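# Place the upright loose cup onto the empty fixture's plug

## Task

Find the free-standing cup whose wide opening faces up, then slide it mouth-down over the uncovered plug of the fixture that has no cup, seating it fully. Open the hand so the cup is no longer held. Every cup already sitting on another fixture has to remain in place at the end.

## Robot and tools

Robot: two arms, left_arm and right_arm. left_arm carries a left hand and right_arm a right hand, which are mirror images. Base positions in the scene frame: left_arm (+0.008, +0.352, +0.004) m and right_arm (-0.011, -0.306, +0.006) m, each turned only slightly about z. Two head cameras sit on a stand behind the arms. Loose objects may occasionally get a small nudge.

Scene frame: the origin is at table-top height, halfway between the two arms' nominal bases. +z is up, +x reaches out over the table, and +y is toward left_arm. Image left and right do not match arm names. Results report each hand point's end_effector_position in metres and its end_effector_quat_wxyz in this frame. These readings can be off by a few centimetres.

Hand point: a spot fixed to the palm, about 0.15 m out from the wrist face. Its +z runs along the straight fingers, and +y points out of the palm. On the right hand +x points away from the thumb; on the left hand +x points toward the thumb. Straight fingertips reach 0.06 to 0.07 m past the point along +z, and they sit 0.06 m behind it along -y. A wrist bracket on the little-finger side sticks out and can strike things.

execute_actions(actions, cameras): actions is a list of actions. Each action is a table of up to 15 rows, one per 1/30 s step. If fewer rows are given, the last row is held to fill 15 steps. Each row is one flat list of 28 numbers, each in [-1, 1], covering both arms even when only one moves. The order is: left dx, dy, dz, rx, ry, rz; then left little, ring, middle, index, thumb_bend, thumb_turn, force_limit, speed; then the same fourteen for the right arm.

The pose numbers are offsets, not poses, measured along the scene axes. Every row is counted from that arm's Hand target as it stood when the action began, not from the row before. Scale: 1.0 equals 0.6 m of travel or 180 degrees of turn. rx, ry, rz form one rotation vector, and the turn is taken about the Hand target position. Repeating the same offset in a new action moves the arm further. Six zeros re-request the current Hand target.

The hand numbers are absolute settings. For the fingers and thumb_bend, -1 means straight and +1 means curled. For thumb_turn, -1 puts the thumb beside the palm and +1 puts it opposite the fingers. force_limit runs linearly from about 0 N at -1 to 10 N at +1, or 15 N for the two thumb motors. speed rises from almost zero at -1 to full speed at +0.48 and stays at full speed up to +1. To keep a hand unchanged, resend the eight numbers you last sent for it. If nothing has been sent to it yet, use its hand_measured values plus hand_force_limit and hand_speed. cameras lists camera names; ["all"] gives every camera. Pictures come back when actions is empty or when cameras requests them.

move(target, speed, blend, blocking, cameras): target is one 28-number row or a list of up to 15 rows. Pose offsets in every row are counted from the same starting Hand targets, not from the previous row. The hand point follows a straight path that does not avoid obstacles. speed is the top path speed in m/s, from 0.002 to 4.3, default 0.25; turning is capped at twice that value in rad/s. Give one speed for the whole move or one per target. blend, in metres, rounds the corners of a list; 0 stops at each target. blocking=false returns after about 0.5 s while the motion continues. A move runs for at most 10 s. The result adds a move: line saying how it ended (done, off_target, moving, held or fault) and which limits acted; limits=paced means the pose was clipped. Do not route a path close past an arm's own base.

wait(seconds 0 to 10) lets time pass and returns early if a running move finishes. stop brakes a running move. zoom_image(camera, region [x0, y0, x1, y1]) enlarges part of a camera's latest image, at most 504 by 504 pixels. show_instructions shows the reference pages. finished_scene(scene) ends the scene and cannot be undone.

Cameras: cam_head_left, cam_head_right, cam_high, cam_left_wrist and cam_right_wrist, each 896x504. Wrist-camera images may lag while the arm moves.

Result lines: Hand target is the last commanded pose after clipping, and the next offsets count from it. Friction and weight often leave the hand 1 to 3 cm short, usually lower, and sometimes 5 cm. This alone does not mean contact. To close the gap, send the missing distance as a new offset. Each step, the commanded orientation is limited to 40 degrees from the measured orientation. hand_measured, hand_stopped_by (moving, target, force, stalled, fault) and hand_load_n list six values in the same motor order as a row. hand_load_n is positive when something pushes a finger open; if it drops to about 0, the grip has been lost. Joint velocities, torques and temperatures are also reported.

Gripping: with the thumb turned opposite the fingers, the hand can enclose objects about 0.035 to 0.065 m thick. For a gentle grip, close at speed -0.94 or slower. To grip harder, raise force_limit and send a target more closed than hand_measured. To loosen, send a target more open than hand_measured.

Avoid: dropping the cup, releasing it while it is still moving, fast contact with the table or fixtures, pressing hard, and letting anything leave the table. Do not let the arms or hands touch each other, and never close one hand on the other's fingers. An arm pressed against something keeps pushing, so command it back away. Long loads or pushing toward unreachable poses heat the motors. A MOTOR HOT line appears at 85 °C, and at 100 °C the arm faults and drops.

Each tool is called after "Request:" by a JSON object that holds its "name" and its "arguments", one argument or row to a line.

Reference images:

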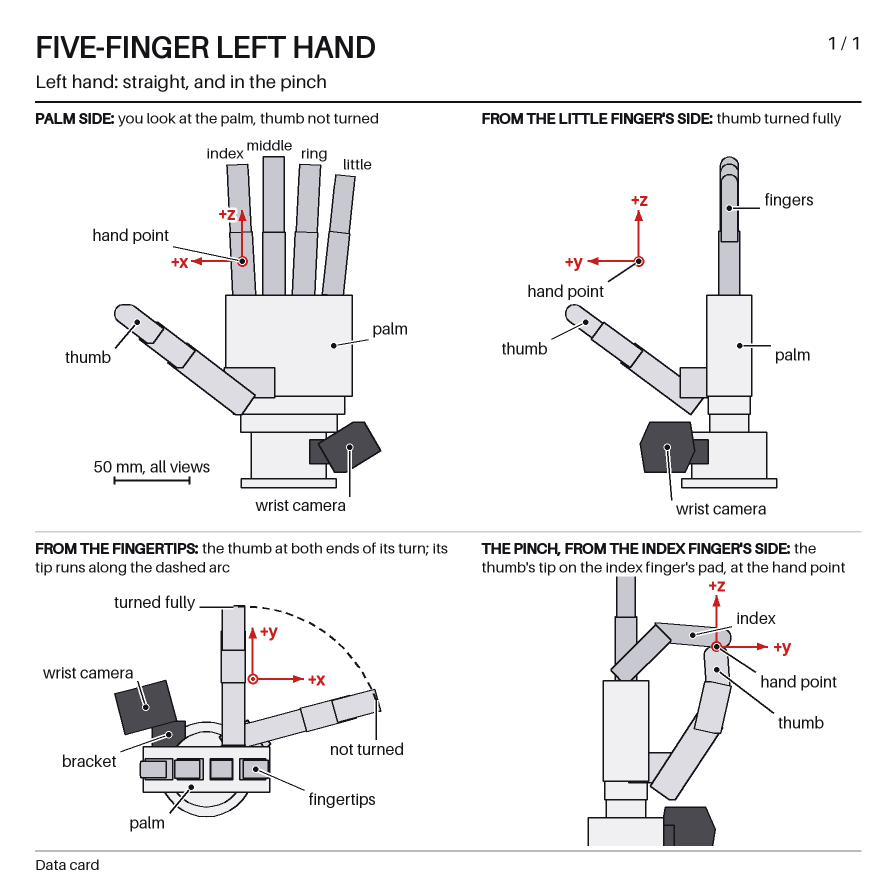

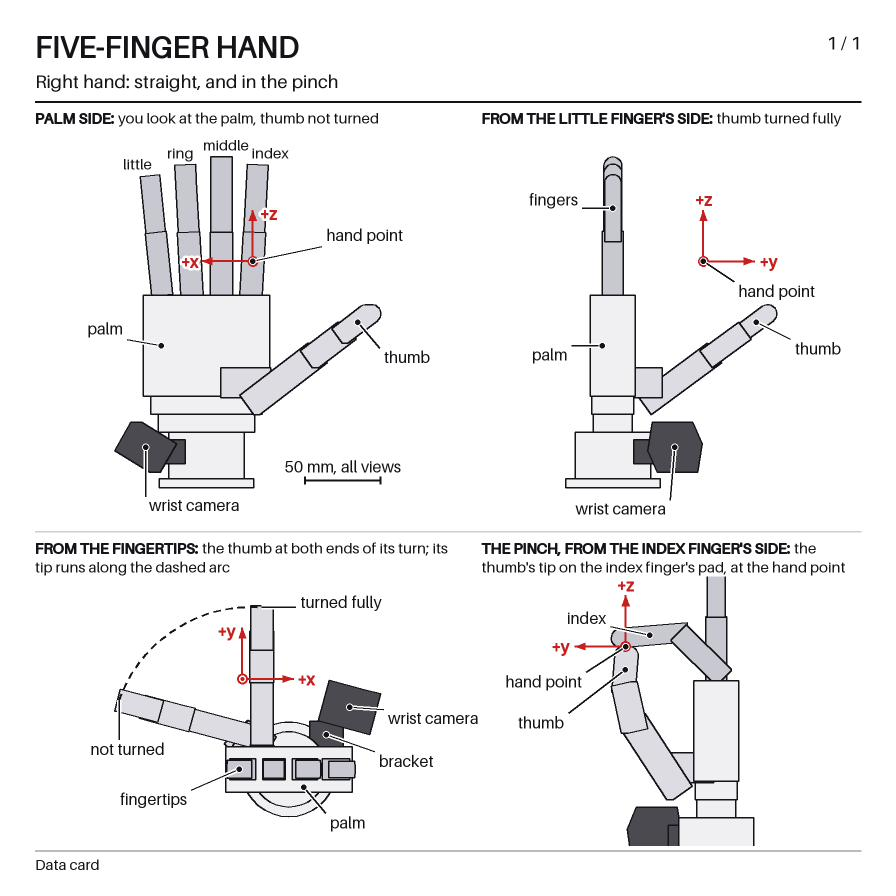

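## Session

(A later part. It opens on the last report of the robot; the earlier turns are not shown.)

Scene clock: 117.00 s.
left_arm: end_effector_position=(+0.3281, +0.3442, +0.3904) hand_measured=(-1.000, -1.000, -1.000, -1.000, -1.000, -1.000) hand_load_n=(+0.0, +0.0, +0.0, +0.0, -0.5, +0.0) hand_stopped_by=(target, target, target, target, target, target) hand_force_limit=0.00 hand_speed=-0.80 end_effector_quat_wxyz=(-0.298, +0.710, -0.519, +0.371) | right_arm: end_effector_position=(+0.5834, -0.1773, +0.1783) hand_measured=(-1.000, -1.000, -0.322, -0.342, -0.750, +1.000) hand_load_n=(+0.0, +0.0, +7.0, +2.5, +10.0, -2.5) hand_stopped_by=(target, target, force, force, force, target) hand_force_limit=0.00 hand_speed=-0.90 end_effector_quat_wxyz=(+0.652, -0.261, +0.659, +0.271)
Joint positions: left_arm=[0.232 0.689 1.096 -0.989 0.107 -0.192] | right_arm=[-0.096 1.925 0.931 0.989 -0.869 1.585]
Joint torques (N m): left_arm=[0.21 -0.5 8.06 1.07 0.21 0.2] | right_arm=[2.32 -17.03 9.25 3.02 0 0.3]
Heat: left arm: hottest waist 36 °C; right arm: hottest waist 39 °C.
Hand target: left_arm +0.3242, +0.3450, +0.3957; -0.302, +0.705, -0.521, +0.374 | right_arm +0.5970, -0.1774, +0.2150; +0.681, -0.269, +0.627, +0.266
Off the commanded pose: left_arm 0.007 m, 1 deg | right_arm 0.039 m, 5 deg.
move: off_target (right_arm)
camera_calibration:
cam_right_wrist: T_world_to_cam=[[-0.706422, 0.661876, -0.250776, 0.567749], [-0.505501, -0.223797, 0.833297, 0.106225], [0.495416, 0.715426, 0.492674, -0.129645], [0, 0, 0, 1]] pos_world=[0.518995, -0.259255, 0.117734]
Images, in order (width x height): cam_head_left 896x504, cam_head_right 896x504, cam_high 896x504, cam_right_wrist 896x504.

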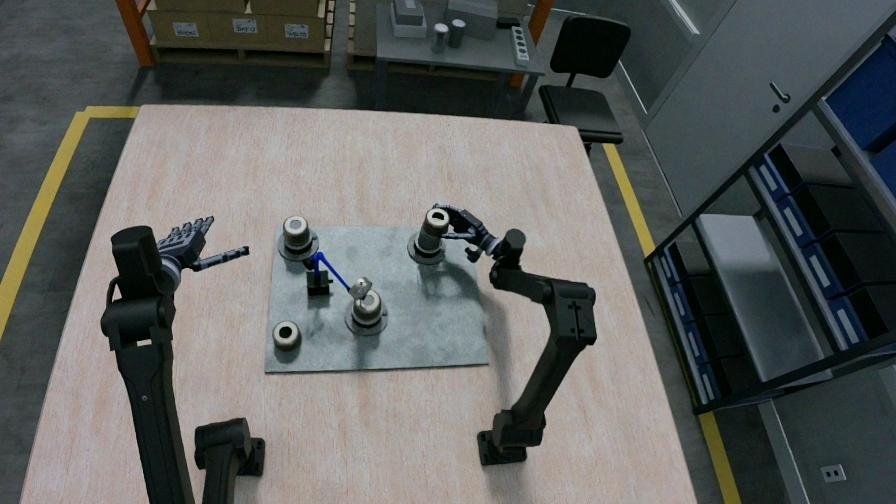

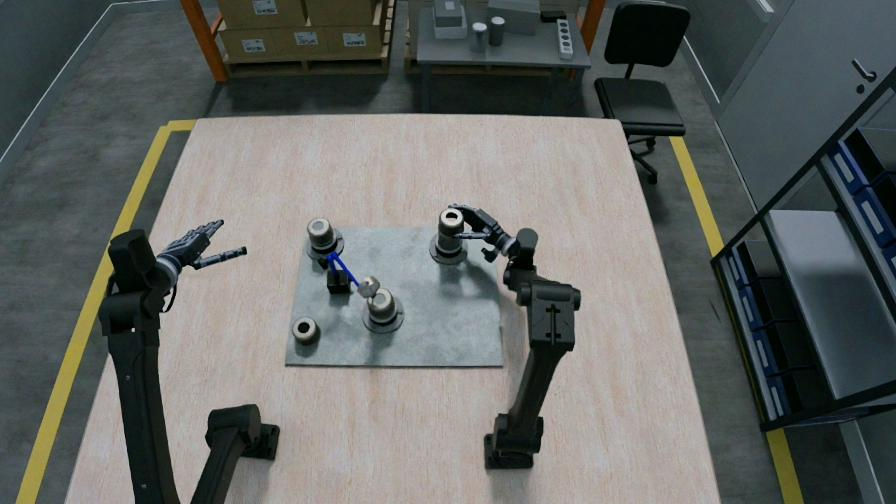

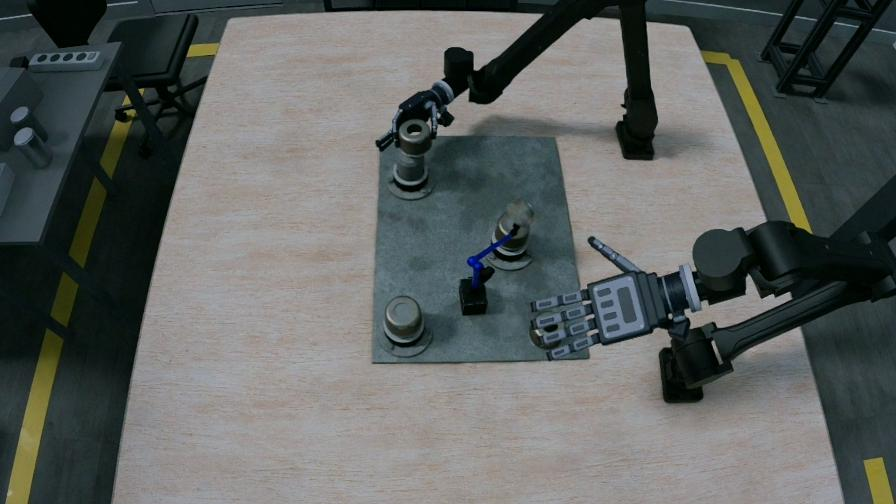

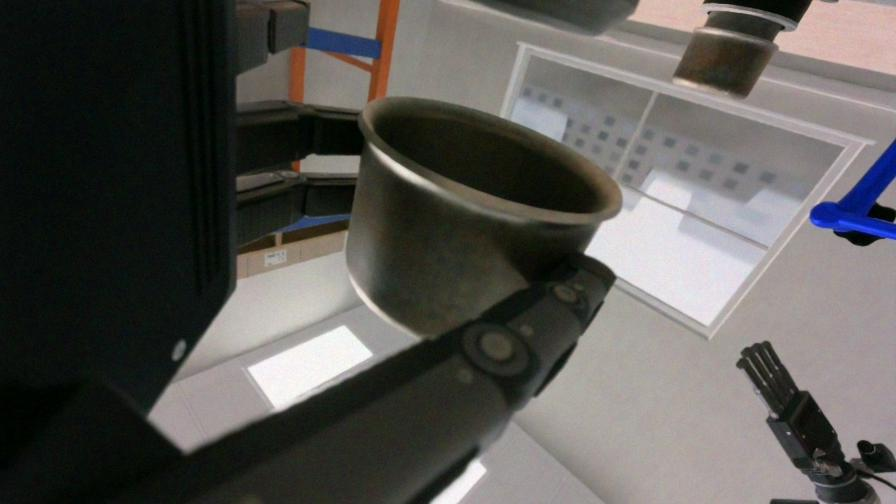

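Request:
{"name": "move", "arguments": {
  "target": [
    [0,0,0,0,0,0,-1,-1,-1,-1,-1,-1,0,-0.8,0.0185,0.006,-0.0172,0.0009,-0.0199,0.0054,-1,-1,0.2,0.2,0.0,1,0.0,-0.9]
  ],
  "speed": 0.06,
  "cameras": ["cam_head_left","cam_head_right","cam_high"]
}}

Request:
{"name": "zoom_image", "arguments": {
  "camera": "cam_head_right",
  "region": [390, 190, 510, 290]
}}

Request:
{"name": "zoom_image", "arguments": {
  "camera": "cam_high",
  "region": [350, 90, 480, 220]
}}

Scene clock: 120.73 s.
left_arm: end_effector_position=(+0.3281, +0.3442, +0.3904) hand_measured=(-1.000, -1.000, -1.000, -1.000, -1.000, -1.000) hand_load_n=(+0.0, +0.0, +0.0, -0.5, +0.0, +0.0) hand_stopped_by=(target, target, target, target, target, target) hand_force_limit=0.00 hand_speed=-0.80 end_effector_quat_wxyz=(-0.298, +0.710, -0.519, +0.371) | right_arm: end_effector_position=(+0.5953, -0.1773, +0.1702) hand_measured=(-1.000, -1.000, -0.322, -0.342, -0.750, +1.000) hand_load_n=(+0.0, +0.0, +7.0, +2.5, +10.0, -2.5) hand_stopped_by=(target, target, force, force, force, target) hand_force_limit=0.00 hand_speed=-0.90 end_effector_quat_wxyz=(+0.673, -0.276, +0.633, +0.265)
Joint positions: left_arm=[0.232 0.689 1.096 -0.989 0.107 -0.192] | right_arm=[-0.096 2 0.984 1.087 -0.885 1.591]
Joint torques (N m): left_arm=[-0.21 0.38 8.01 1.26 0.25 0.17] | right_arm=[2.61 -17.61 8.96 2.96 -0.15 0.39]
Heat: left arm: hottest waist 36 °C; right arm: hottest waist 39 °C.
Hand target: left_arm +0.3242, +0.3450, +0.3957; -0.302, +0.705, -0.521, +0.374 | right_arm +0.6081, -0.1738, +0.2047; +0.698, -0.282, +0.603, +0.264
Off the commanded pose: left_arm 0.007 m, 1 deg | right_arm 0.037 m, 5 deg.
move: off_target (right_arm)
Images, in order (width x height): cam_head_left 896x504, cam_head_right 896x504, cam_high 896x504.

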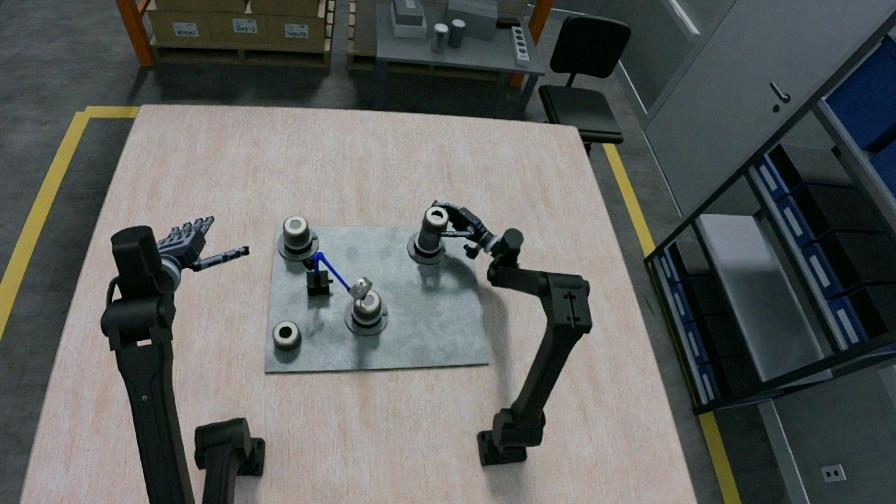

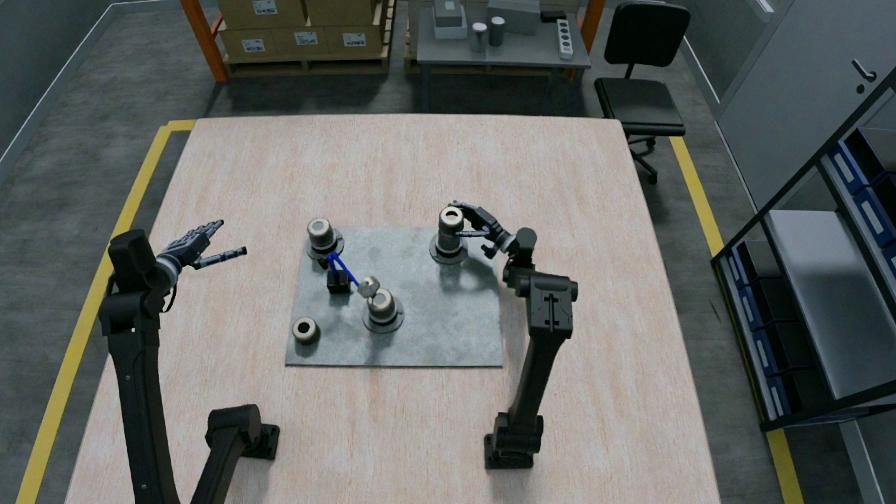

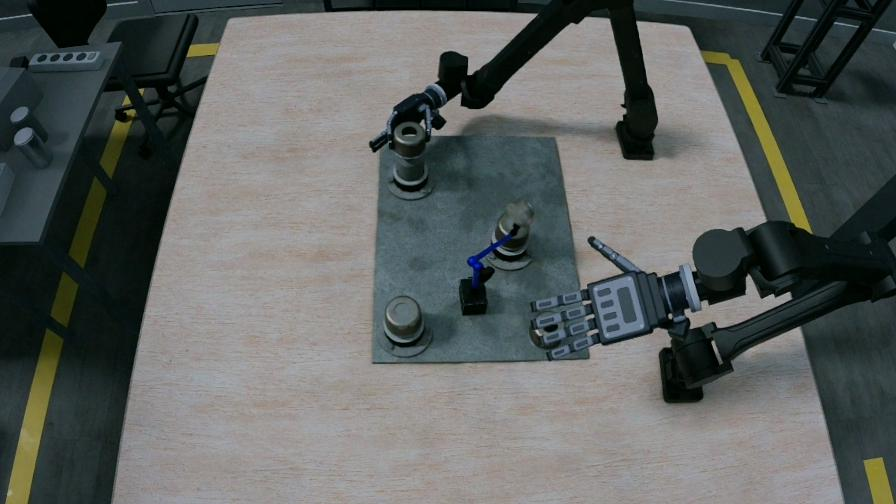

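Scaled by 4.200 from the camera's 896x504 image, which has a finer 1280x720 frame.

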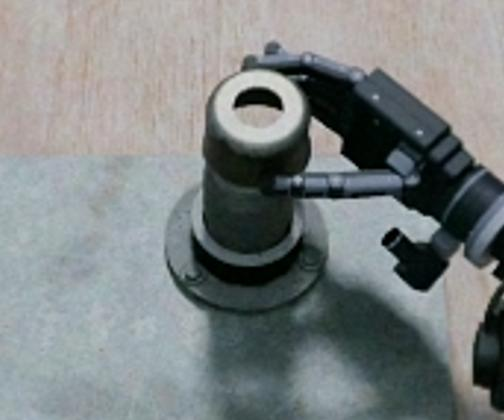

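Scaled by 3.877 from the camera's 896x504 image, which has a finer 1280x720 frame.

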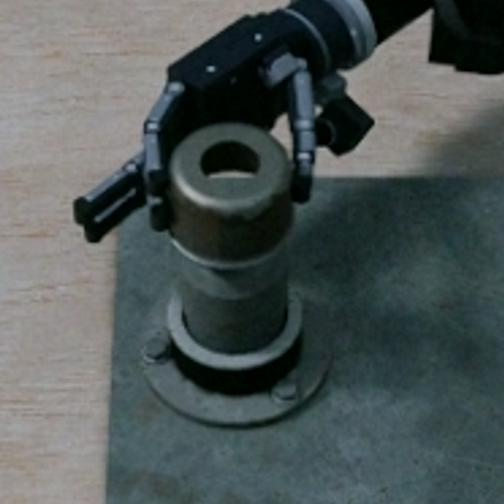

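Request:
{"name": "move", "arguments": {
  "target": [
    [0,0,0,0,0,0,-1,-1,-1,-1,-1,-1,0,-0.8,-0.001,0.010,0.0,0,0,0,-1,-1,0.2,0.2,0.0,1,0.0,-0.9]
  ],
  "speed": 0.06,
  "cameras": ["cam_head_left","cam_head_right","cam_high"]
}}

Request:
{"name": "zoom_image", "arguments": {
  "camera": "cam_head_right",
  "region": [390, 190, 510, 290]
}}

Request:
{"name": "zoom_image", "arguments": {
  "camera": "cam_high",
  "region": [350, 90, 480, 220]
}}

Scene clock: 122.90 s.
left_arm: end_effector_position=(+0.3281, +0.3442, +0.3904) hand_measured=(-1.000, -1.000, -1.000, -1.000, -1.000, -1.000) hand_load_n=(+0.0, +0.0, +0.0, +0.0, +0.0, +0.0) hand_stopped_by=(target, target, target, target, target, target) hand_force_limit=0.00 hand_speed=-0.80 end_effector_quat_wxyz=(-0.298, +0.710, -0.519, +0.371) | right_arm: end_effector_position=(+0.5943, -0.1694, +0.1702) hand_measured=(-1.000, -1.000, -0.322, -0.342, -0.750, +1.000) hand_load_n=(+0.0, +0.0, +6.5, +2.5, +10.0, -2.5) hand_stopped_by=(target, target, force, force, force, target) hand_force_limit=0.00 hand_speed=-0.90 end_effector_quat_wxyz=(+0.671, -0.279, +0.632, +0.269)
Joint positions: left_arm=[0.232 0.689 1.096 -0.989 0.107 -0.192] | right_arm=[-0.082 2 0.984 1.087 -0.88 1.591]
Joint torques (N m): left_arm=[-0.03 -0.15 8.16 1.21 0.25 0.19] | right_arm=[2.67 -17.85 8.7 2.97 0.11 0.36]
Heat: left arm: hottest waist 36 °C; right arm: hottest waist 39 °C.
Hand target: left_arm +0.3242, +0.3450, +0.3957; -0.302, +0.705, -0.521, +0.374 | right_arm +0.6075, -0.1678, +0.2047; +0.698, -0.282, +0.603, +0.264
Off the commanded pose: left_arm 0.007 m, 1 deg | right_arm 0.037 m, 5 deg.
move: off_target (right_arm)
Images, in order (width x height): cam_head_left 896x504, cam_head_right 896x504, cam_high 896x504.

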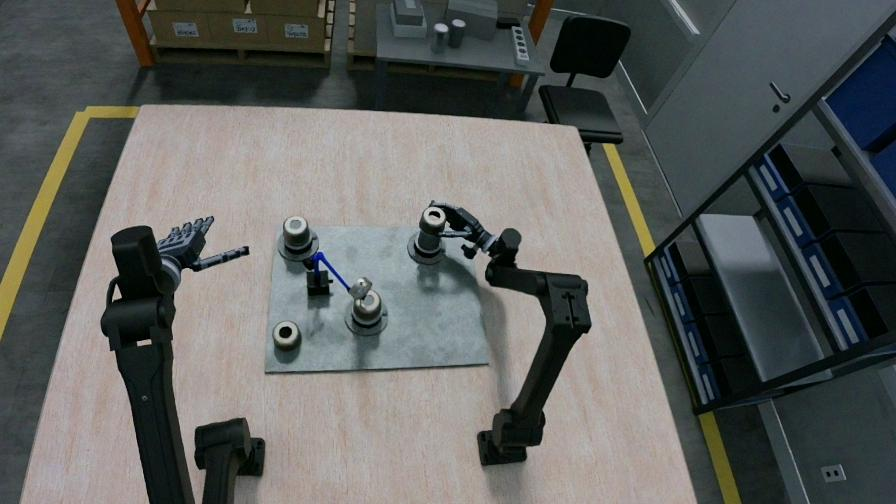

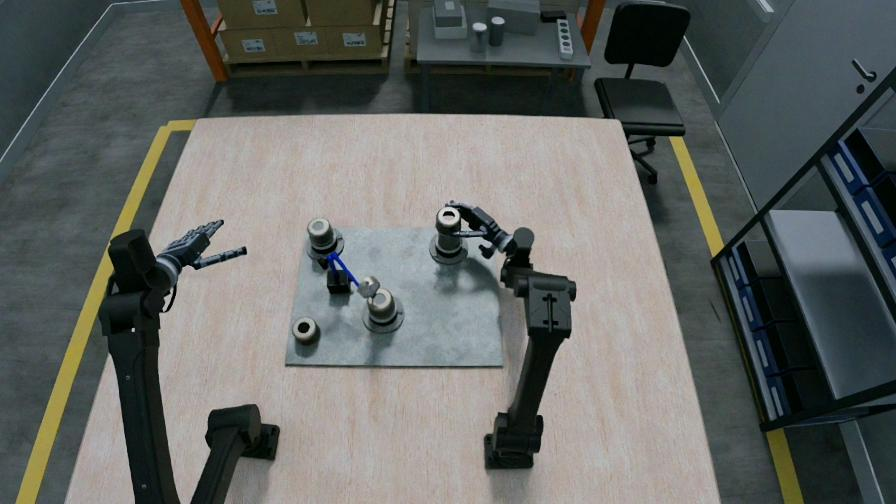

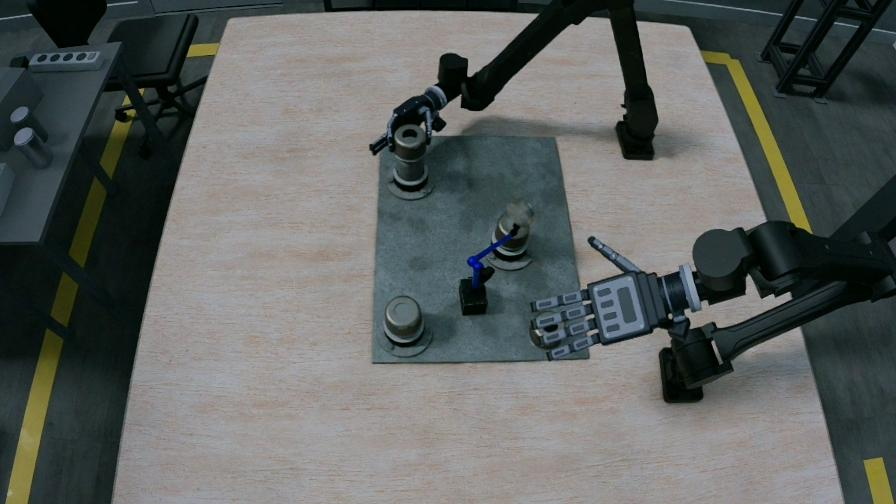

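Scaled by 4.200 from the camera's 896x504 image, which has a finer 1280x720 frame.

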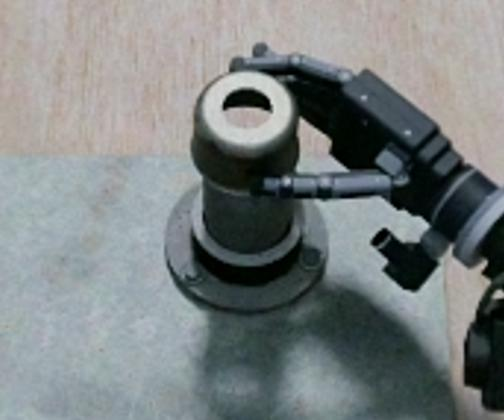

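Scaled by 3.877 from the camera's 896x504 image, which has a finer 1280x720 frame.

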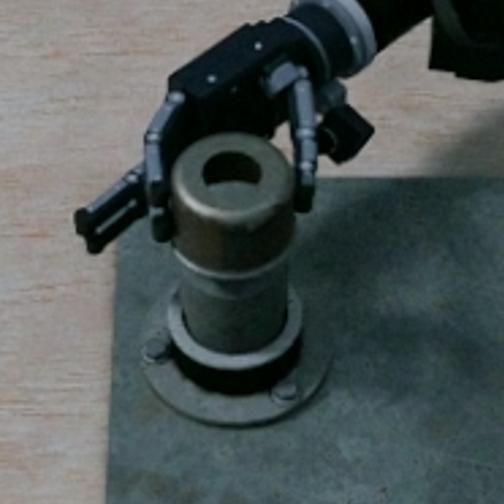

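Request:
{"name": "move", "arguments": {
  "target": [
    [0,0,0,0,0,0,-1,-1,-1,-1,-1,-1,0,-0.8,0.0,-0.0133,0.0,0,0,0,-1,-1,0.2,0.2,0.0,1,0.0,-0.9]
  ],
  "speed": 0.06,
  "cameras": ["cam_head_left","cam_head_right","cam_high"]
}}

Request:
{"name": "zoom_image", "arguments": {
  "camera": "cam_head_right",
  "region": [390, 190, 510, 290]
}}

Request:
{"name": "zoom_image", "arguments": {
  "camera": "cam_high",
  "region": [350, 90, 480, 220]
}}

Scene clock: 125.43 s.
left_arm: end_effector_position=(+0.3281, +0.3442, +0.3904) hand_measured=(-1.000, -1.000, -1.000, -1.000, -1.000, -1.000) hand_load_n=(+0.0, +0.0, +0.0, +0.0, +0.0, +0.0) hand_stopped_by=(target, target, target, target, target, target) hand_force_limit=0.00 hand_speed=-0.80 end_effector_quat_wxyz=(-0.298, +0.710, -0.519, +0.371) | right_arm: end_effector_position=(+0.5930, -0.1687, +0.1702) hand_measured=(-1.000, -1.000, -0.322, -0.342, -0.750, +1.000) hand_load_n=(+0.0, +0.0, +7.0, +2.5, +10.5, -2.0) hand_stopped_by=(target, target, force, force, force, target) hand_force_limit=0.00 hand_speed=-0.90 end_effector_quat_wxyz=(+0.670, -0.281, +0.631, +0.271)
Joint positions: left_arm=[0.232 0.689 1.096 -0.989 0.107 -0.192] | right_arm=[-0.082 2 0.984 1.087 -0.888 1.592]
Joint torques (N m): left_arm=[0.32 0.56 8.2 1.21 0.19 0.19] | right_arm=[1.38 -17.73 8.87 3.03 -0.15 0.38]
Heat: left arm: hottest waist 36 °C; right arm: hottest waist 39 °C.
Hand target: left_arm +0.3242, +0.3450, +0.3957; -0.302, +0.705, -0.521, +0.374 | right_arm +0.6075, -0.1758, +0.2047; +0.698, -0.282, +0.603, +0.264
Off the commanded pose: left_arm 0.007 m, 1 deg | right_arm 0.038 m, 5 deg.
move: off_target (right_arm)
Images, in order (width x height): cam_head_left 896x504, cam_head_right 896x504, cam_high 896x504.

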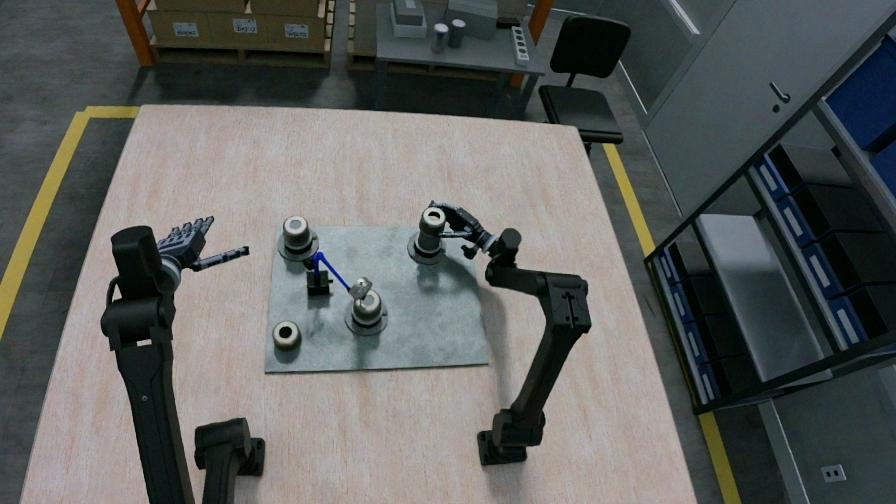

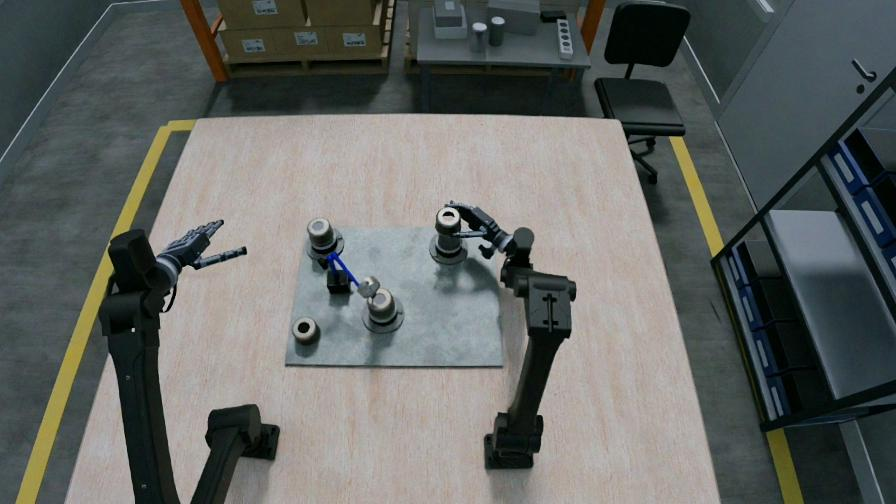

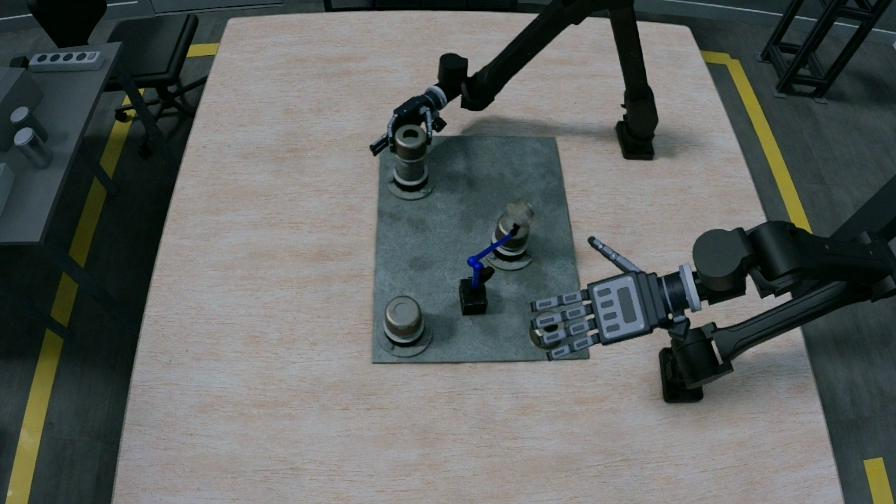

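Scaled by 4.200 from the camera's 896x504 image, which has a finer 1280x720 frame.

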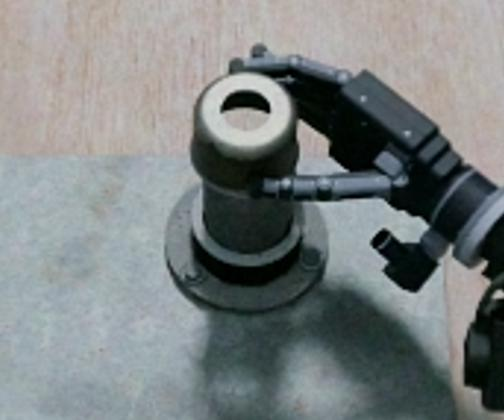

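Scaled by 3.877 from the camera's 896x504 image, which has a finer 1280x720 frame.

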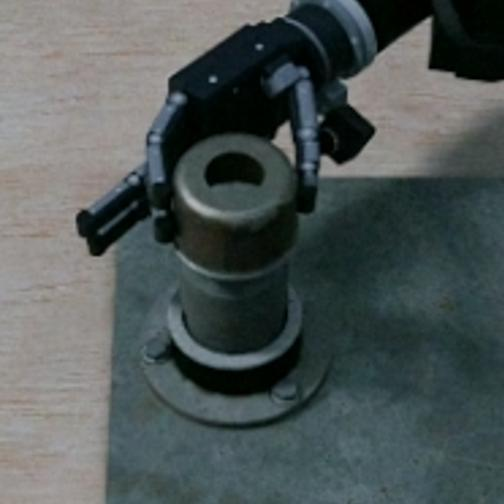

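Request:
{"name": "execute_actions", "arguments": {
  "actions": [
    [[0,0,0,0,0,0,-1,-1,-1,-1,-1,-1,0,-0.8,0.002,0.03,0.0,0,0,0,-1,-1,0.2,0.2,0.0,1,0.0,-0.9]],
    [[0,0,0,0,0,0,-1,-1,-1,-1,-1,-1,0,-0.8,0.0,-0.0292,0.0,0,0,0,-1,-1,0.2,0.2,0.0,1,0.0,-0.9]]
  ],
  "cameras": ["cam_head_right","cam_high"]
}}

Request:
{"name": "zoom_image", "arguments": {
  "camera": "cam_head_right",
  "region": [390, 190, 510, 290]
}}

Request:
{"name": "zoom_image", "arguments": {
  "camera": "cam_high",
  "region": [350, 90, 480, 220]
}}

Scene clock: 128.33 s.
left_arm: end_effector_position=(+0.3281, +0.3442, +0.3904) hand_measured=(-1.000, -1.000, -1.000, -1.000, -1.000, -1.000) hand_load_n=(+0.0, +0.0, +0.0, +0.0, +0.0, +0.0) hand_stopped_by=(target, target, target, target, target, target) hand_force_limit=0.00 hand_speed=-0.80 end_effector_quat_wxyz=(-0.298, +0.710, -0.519, +0.371) | right_arm: end_effector_position=(+0.5939, -0.1717, +0.1702) hand_measured=(-1.000, -1.000, -0.322, -0.342, -0.750, +1.000) hand_load_n=(+0.0, +0.0, +7.0, +2.5, +10.0, -2.0) hand_stopped_by=(target, target, force, force, force, target) hand_force_limit=0.00 hand_speed=-0.90 end_effector_quat_wxyz=(+0.671, -0.279, +0.632, +0.269)
Joint positions: left_arm=[0.232 0.689 1.096 -0.989 0.107 -0.192] | right_arm=[-0.087 2 0.984 1.087 -0.886 1.592]
Joint torques (N m): left_arm=[0.79 0.15 8.17 1.37 0.2 0.21] | right_arm=[1.32 -17.55 9.14 2.92 -0.16 0.38]
Heat: left arm: hottest waist 36 °C; right arm: hottest waist 39 °C.
Hand target: left_arm +0.3242, +0.3450, +0.3957; -0.302, +0.705, -0.521, +0.374 | right_arm +0.6087, -0.1753, +0.2047; +0.698, -0.282, +0.603, +0.264
Off the commanded pose: left_arm 0.007 m, 1 deg | right_arm 0.038 m, 5 deg.
Step readings (end_effector_position of left_arm | right_arm):
0: (+0.3281, +0.3442, +0.3904) | (+0.5930, -0.1687, +0.1702)
1: (+0.3281, +0.3442, +0.3904) | (+0.5930, -0.1687, +0.1702)
2: (+0.3281, +0.3442, +0.3904) | (+0.5932, -0.1689, +0.1702)
4: (+0.3281, +0.3442, +0.3904) | (+0.5952, -0.1699, +0.1704)
8: (+0.3281, +0.3442, +0.3904) | (+0.5970, -0.1692, +0.1706)
15: (+0.3281, +0.3442, +0.3904) | (+0.5955, -0.1619, +0.1706)
16: (+0.3281, +0.3442, +0.3904) | (+0.5953, -0.1609, +0.1706)
17: (+0.3281, +0.3442, +0.3904) | (+0.5948, -0.1599, +0.1706)
19: (+0.3281, +0.3442, +0.3904) | (+0.5929, -0.1581, +0.1704)
23: (+0.3281, +0.3442, +0.3904) | (+0.5911, -0.1588, +0.1703)
30: (+0.3281, +0.3442, +0.3904) | (+0.5928, -0.1670, +0.1702)
Images, in order (width x height): cam_head_right 896x504, cam_high 896x504.

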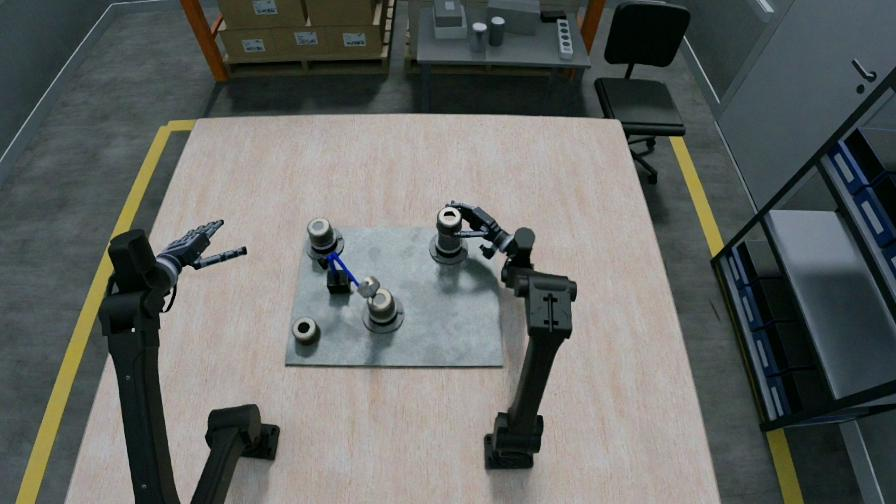

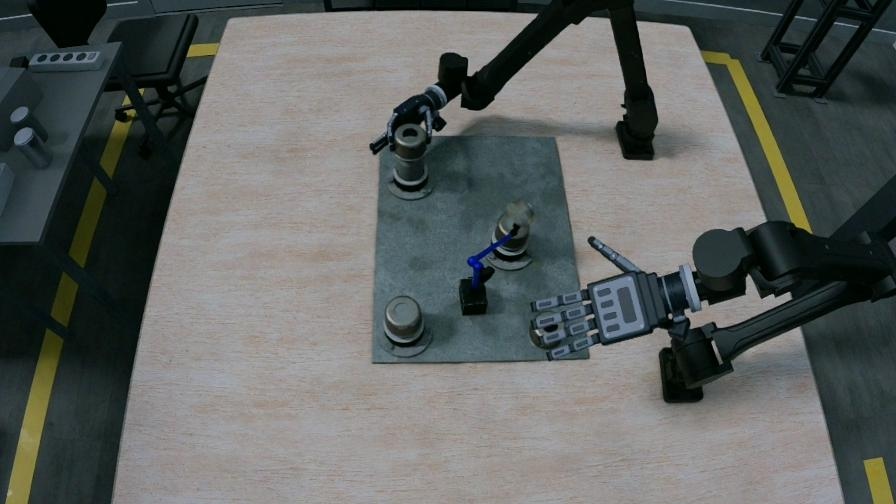

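Scaled by 4.200 from the camera's 896x504 image, which has a finer 1280x720 frame.

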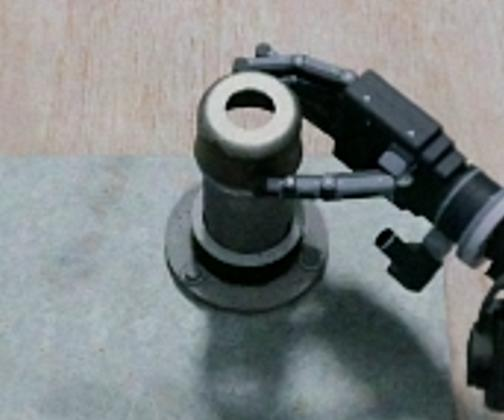

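Scaled by 3.877 from the camera's 896x504 image, which has a finer 1280x720 frame.

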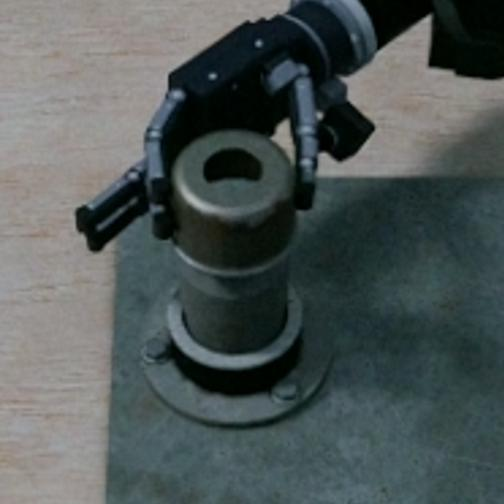

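Request:
{"name": "move", "arguments": {
  "target": [
    [0,0,0,0,0,0,-1,-1,-1,-1,-1,-1,0,-0.8,0.0,0.0,-0.035,0,0,0,-1,-1,0.2,0.2,0.0,1,0.0,-0.9]
  ],
  "speed": 0.04,
  "cameras": ["cam_head_right","cam_high"]
}}

Request:
{"name": "zoom_image", "arguments": {
  "camera": "cam_head_right",
  "region": [390, 190, 510, 290]
}}

Request:
{"name": "zoom_image", "arguments": {
  "camera": "cam_high",
  "region": [350, 90, 480, 220]
}}

Scene clock: 130.33 s.
left_arm: end_effector_position=(+0.3281, +0.3442, +0.3904) hand_measured=(-1.000, -1.000, -1.000, -1.000, -1.000, -1.000) hand_load_n=(+0.0, -0.5, +0.0, +0.0, +0.0, +0.0) hand_stopped_by=(target, target, target, target, target, target) hand_force_limit=0.00 hand_speed=-0.80 end_effector_quat_wxyz=(-0.298, +0.710, -0.519, +0.371) | right_arm: end_effector_position=(+0.5945, -0.1716, +0.1505) hand_measured=(-1.000, -1.000, -0.322, -0.342, -0.750, +1.000) hand_load_n=(+0.0, +0.0, +6.5, +2.5, +10.0, -2.5) hand_stopped_by=(target, target, force, force, force, target) hand_force_limit=0.00 hand_speed=-0.90 end_effector_quat_wxyz=(+0.672, -0.280, +0.631, +0.269)
Joint positions: left_arm=[0.232 0.689 1.096 -0.989 0.107 -0.192] | right_arm=[-0.087 2.05 0.99 1.135 -0.888 1.592]
Joint torques (N m): left_arm=[-0.03 0.15 7.86 1.16 0.19 0.2] | right_arm=[1.2 -18.02 8.46 2.96 -0.12 0.38]
Heat: left arm: hottest waist 36 °C; right arm: hottest waist 39 °C.
Hand target: left_arm +0.3242, +0.3450, +0.3957; -0.302, +0.705, -0.521, +0.374 | right_arm +0.6087, -0.1753, +0.1837; +0.698, -0.282, +0.603, +0.264
Off the commanded pose: left_arm 0.007 m, 1 deg | right_arm 0.036 m, 4 deg.
move: off_target (right_arm)
Images, in order (width x height): cam_head_right 896x504, cam_high 896x504.

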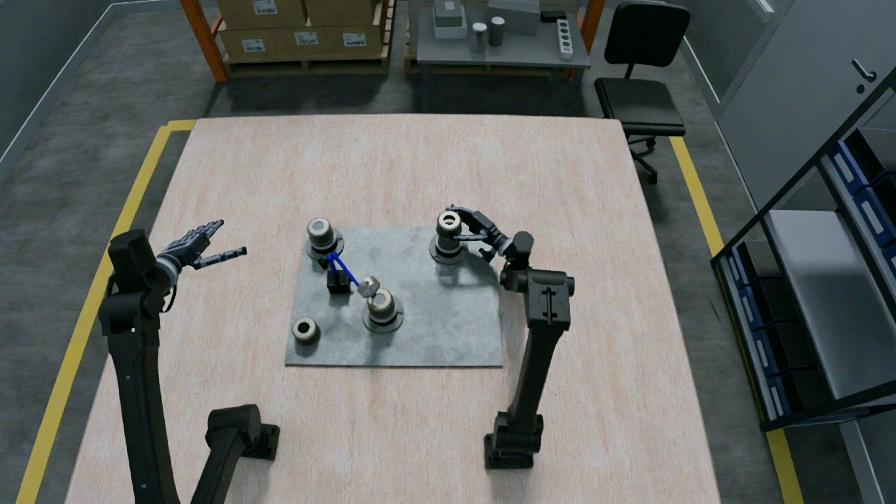

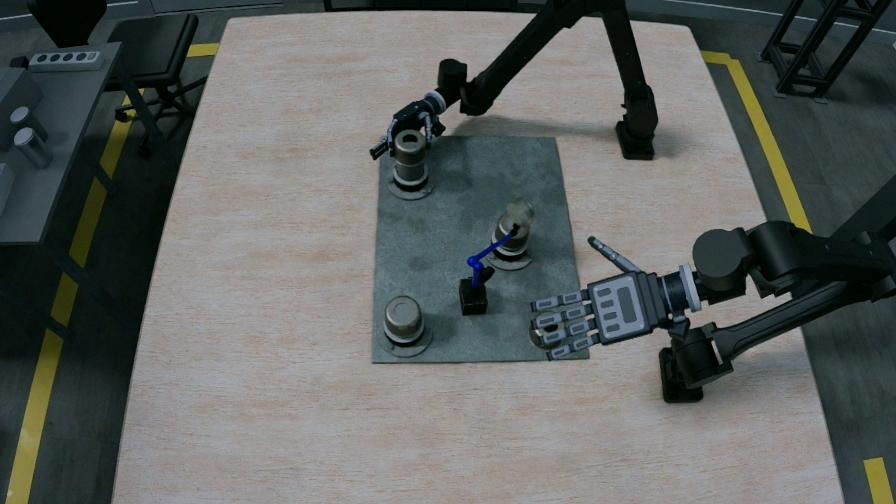

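Scaled by 4.200 from the camera's 896x504 image, which has a finer 1280x720 frame.

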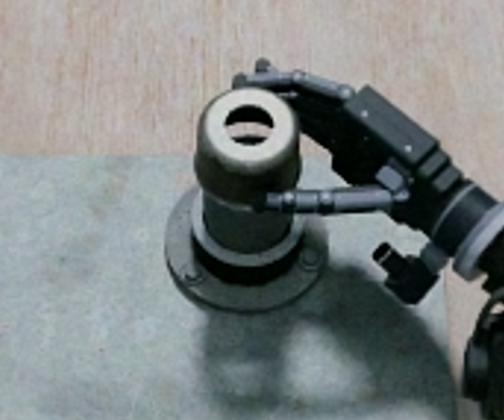

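Scaled by 3.877 from the camera's 896x504 image, which has a finer 1280x720 frame.

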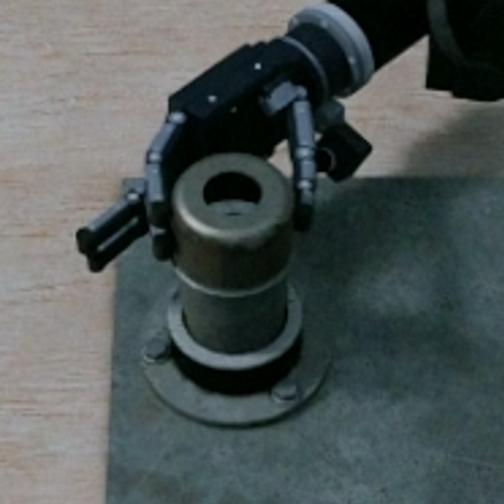

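Request:
{"name": "move", "arguments": {
  "target": [
    [0,0,0,0,0,0,-1,-1,-1,-1,-1,-1,0,-0.8,0.0,0.0,-0.035,0,0,0,-1,-1,0.2,0.2,0.0,1,0.0,-0.9]
  ],
  "speed": 0.04,
  "cameras": ["cam_head_right","cam_high","cam_right_wrist"]
}}

Request:
{"name": "zoom_image", "arguments": {
  "camera": "cam_head_right",
  "region": [390, 190, 510, 290]
}}

Request:
{"name": "zoom_image", "arguments": {
  "camera": "cam_high",
  "region": [350, 90, 480, 220]
}}

Scene clock: 132.33 s.
left_arm: end_effector_position=(+0.3281, +0.3442, +0.3904) hand_measured=(-1.000, -1.000, -1.000, -1.000, -1.000, -1.000) hand_load_n=(+0.0, +0.0, +0.0, +0.0, +0.0, +0.0) hand_stopped_by=(target, target, target, target, target, target) hand_force_limit=0.00 hand_speed=-0.80 end_effector_quat_wxyz=(-0.298, +0.710, -0.519, +0.371) | right_arm: end_effector_position=(+0.5944, -0.1725, +0.1327) hand_measured=(-1.000, -1.000, -0.322, -0.342, -0.750, +1.000) hand_load_n=(+0.0, +0.0, +7.0, +2.0, +10.0, -2.0) hand_stopped_by=(target, target, force, force, force, target) hand_force_limit=0.00 hand_speed=-0.90 end_effector_quat_wxyz=(+0.673, -0.280, +0.630, +0.269)
Joint positions: left_arm=[0.232 0.689 1.096 -0.989 0.107 -0.192] | right_arm=[-0.089 2.096 0.995 1.181 -0.888 1.594]
Joint torques (N m): left_arm=[-0.32 -0.03 8.06 1.47 0.19 0.21] | right_arm=[1.32 -17.9 8.16 2.92 -0.11 0.36]
Heat: left arm: hottest waist 36 °C; right arm: hottest waist 39 °C.
Hand target: left_arm +0.3242, +0.3450, +0.3957; -0.302, +0.705, -0.521, +0.374 | right_arm +0.6087, -0.1753, +0.1627; +0.698, -0.282, +0.603, +0.264
Off the commanded pose: left_arm 0.007 m, 1 deg | right_arm 0.033 m, 4 deg.
move: off_target (right_arm)
camera_calibration:
cam_right_wrist: T_world_to_cam=[[-0.702006, 0.642741, -0.306712, 0.562548], [-0.562403, -0.236115, 0.792434, 0.1879], [0.43691, 0.728789, 0.527234, -0.0834981], [0, 0, 0, 1]] pos_world=[0.537068, -0.256354, 0.067665]
Images, in order (width x height): cam_head_right 896x504, cam_high 896x504, cam_right_wrist 896x504.

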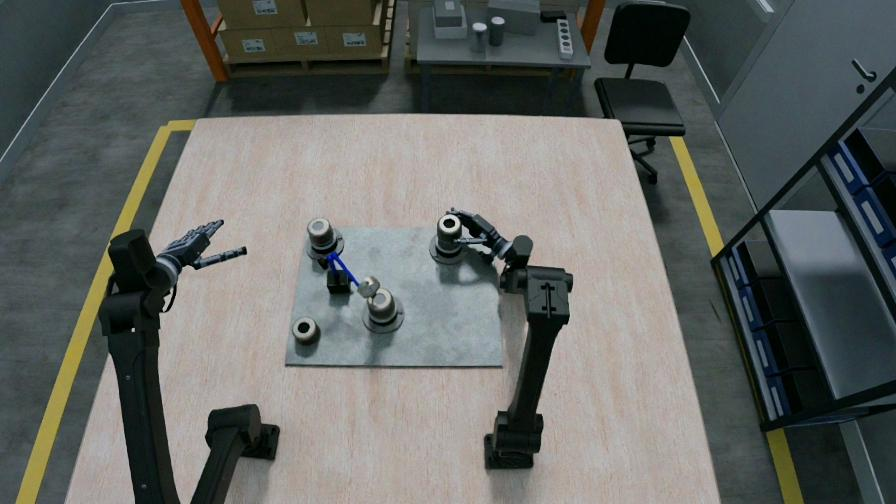

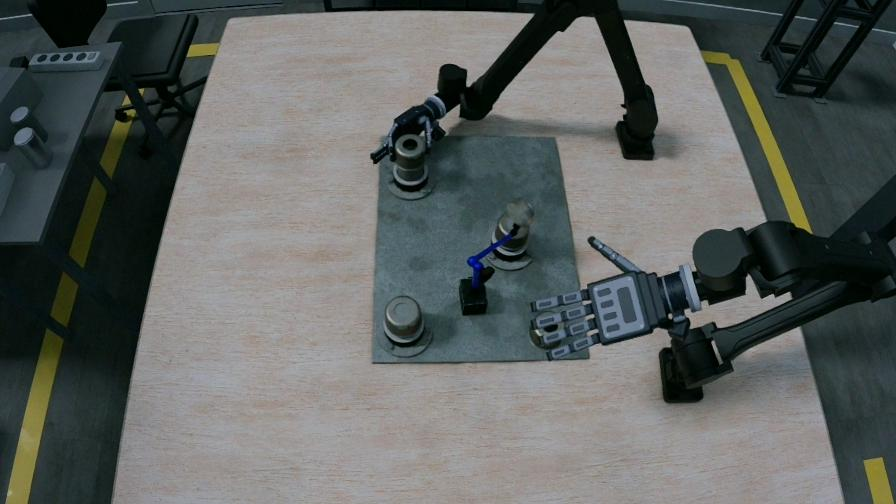

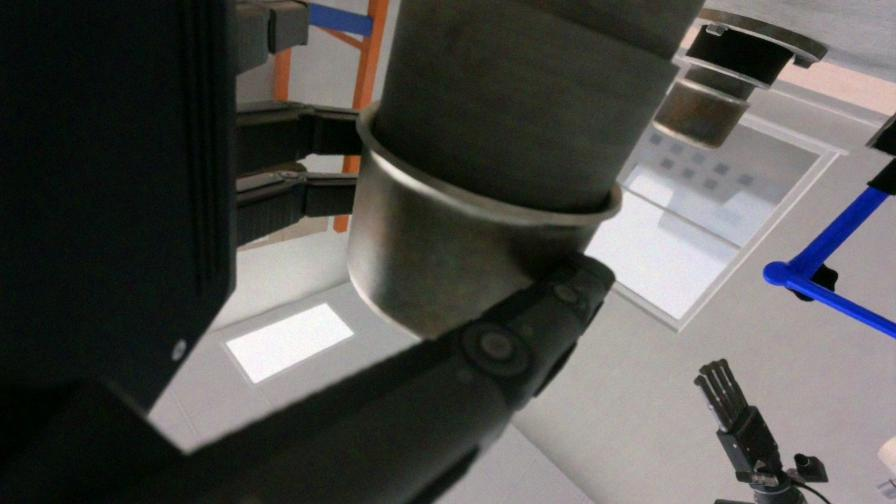

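Scaled by 4.200 from the camera's 896x504 image, which has a finer 1280x720 frame.

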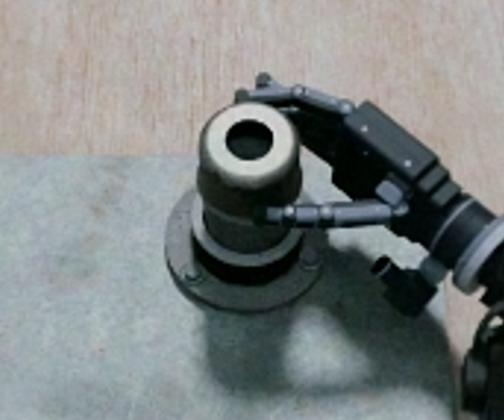

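Scaled by 3.877 from the camera's 896x504 image, which has a finer 1280x720 frame.

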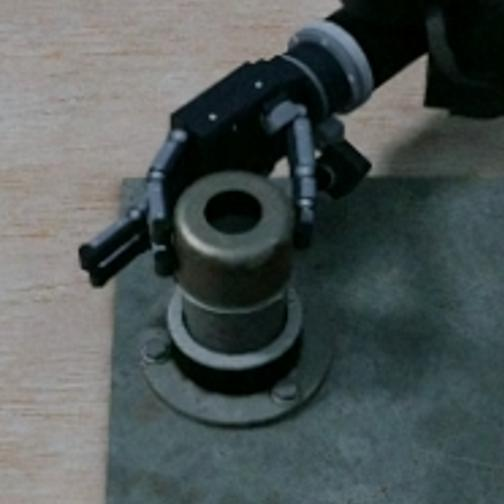

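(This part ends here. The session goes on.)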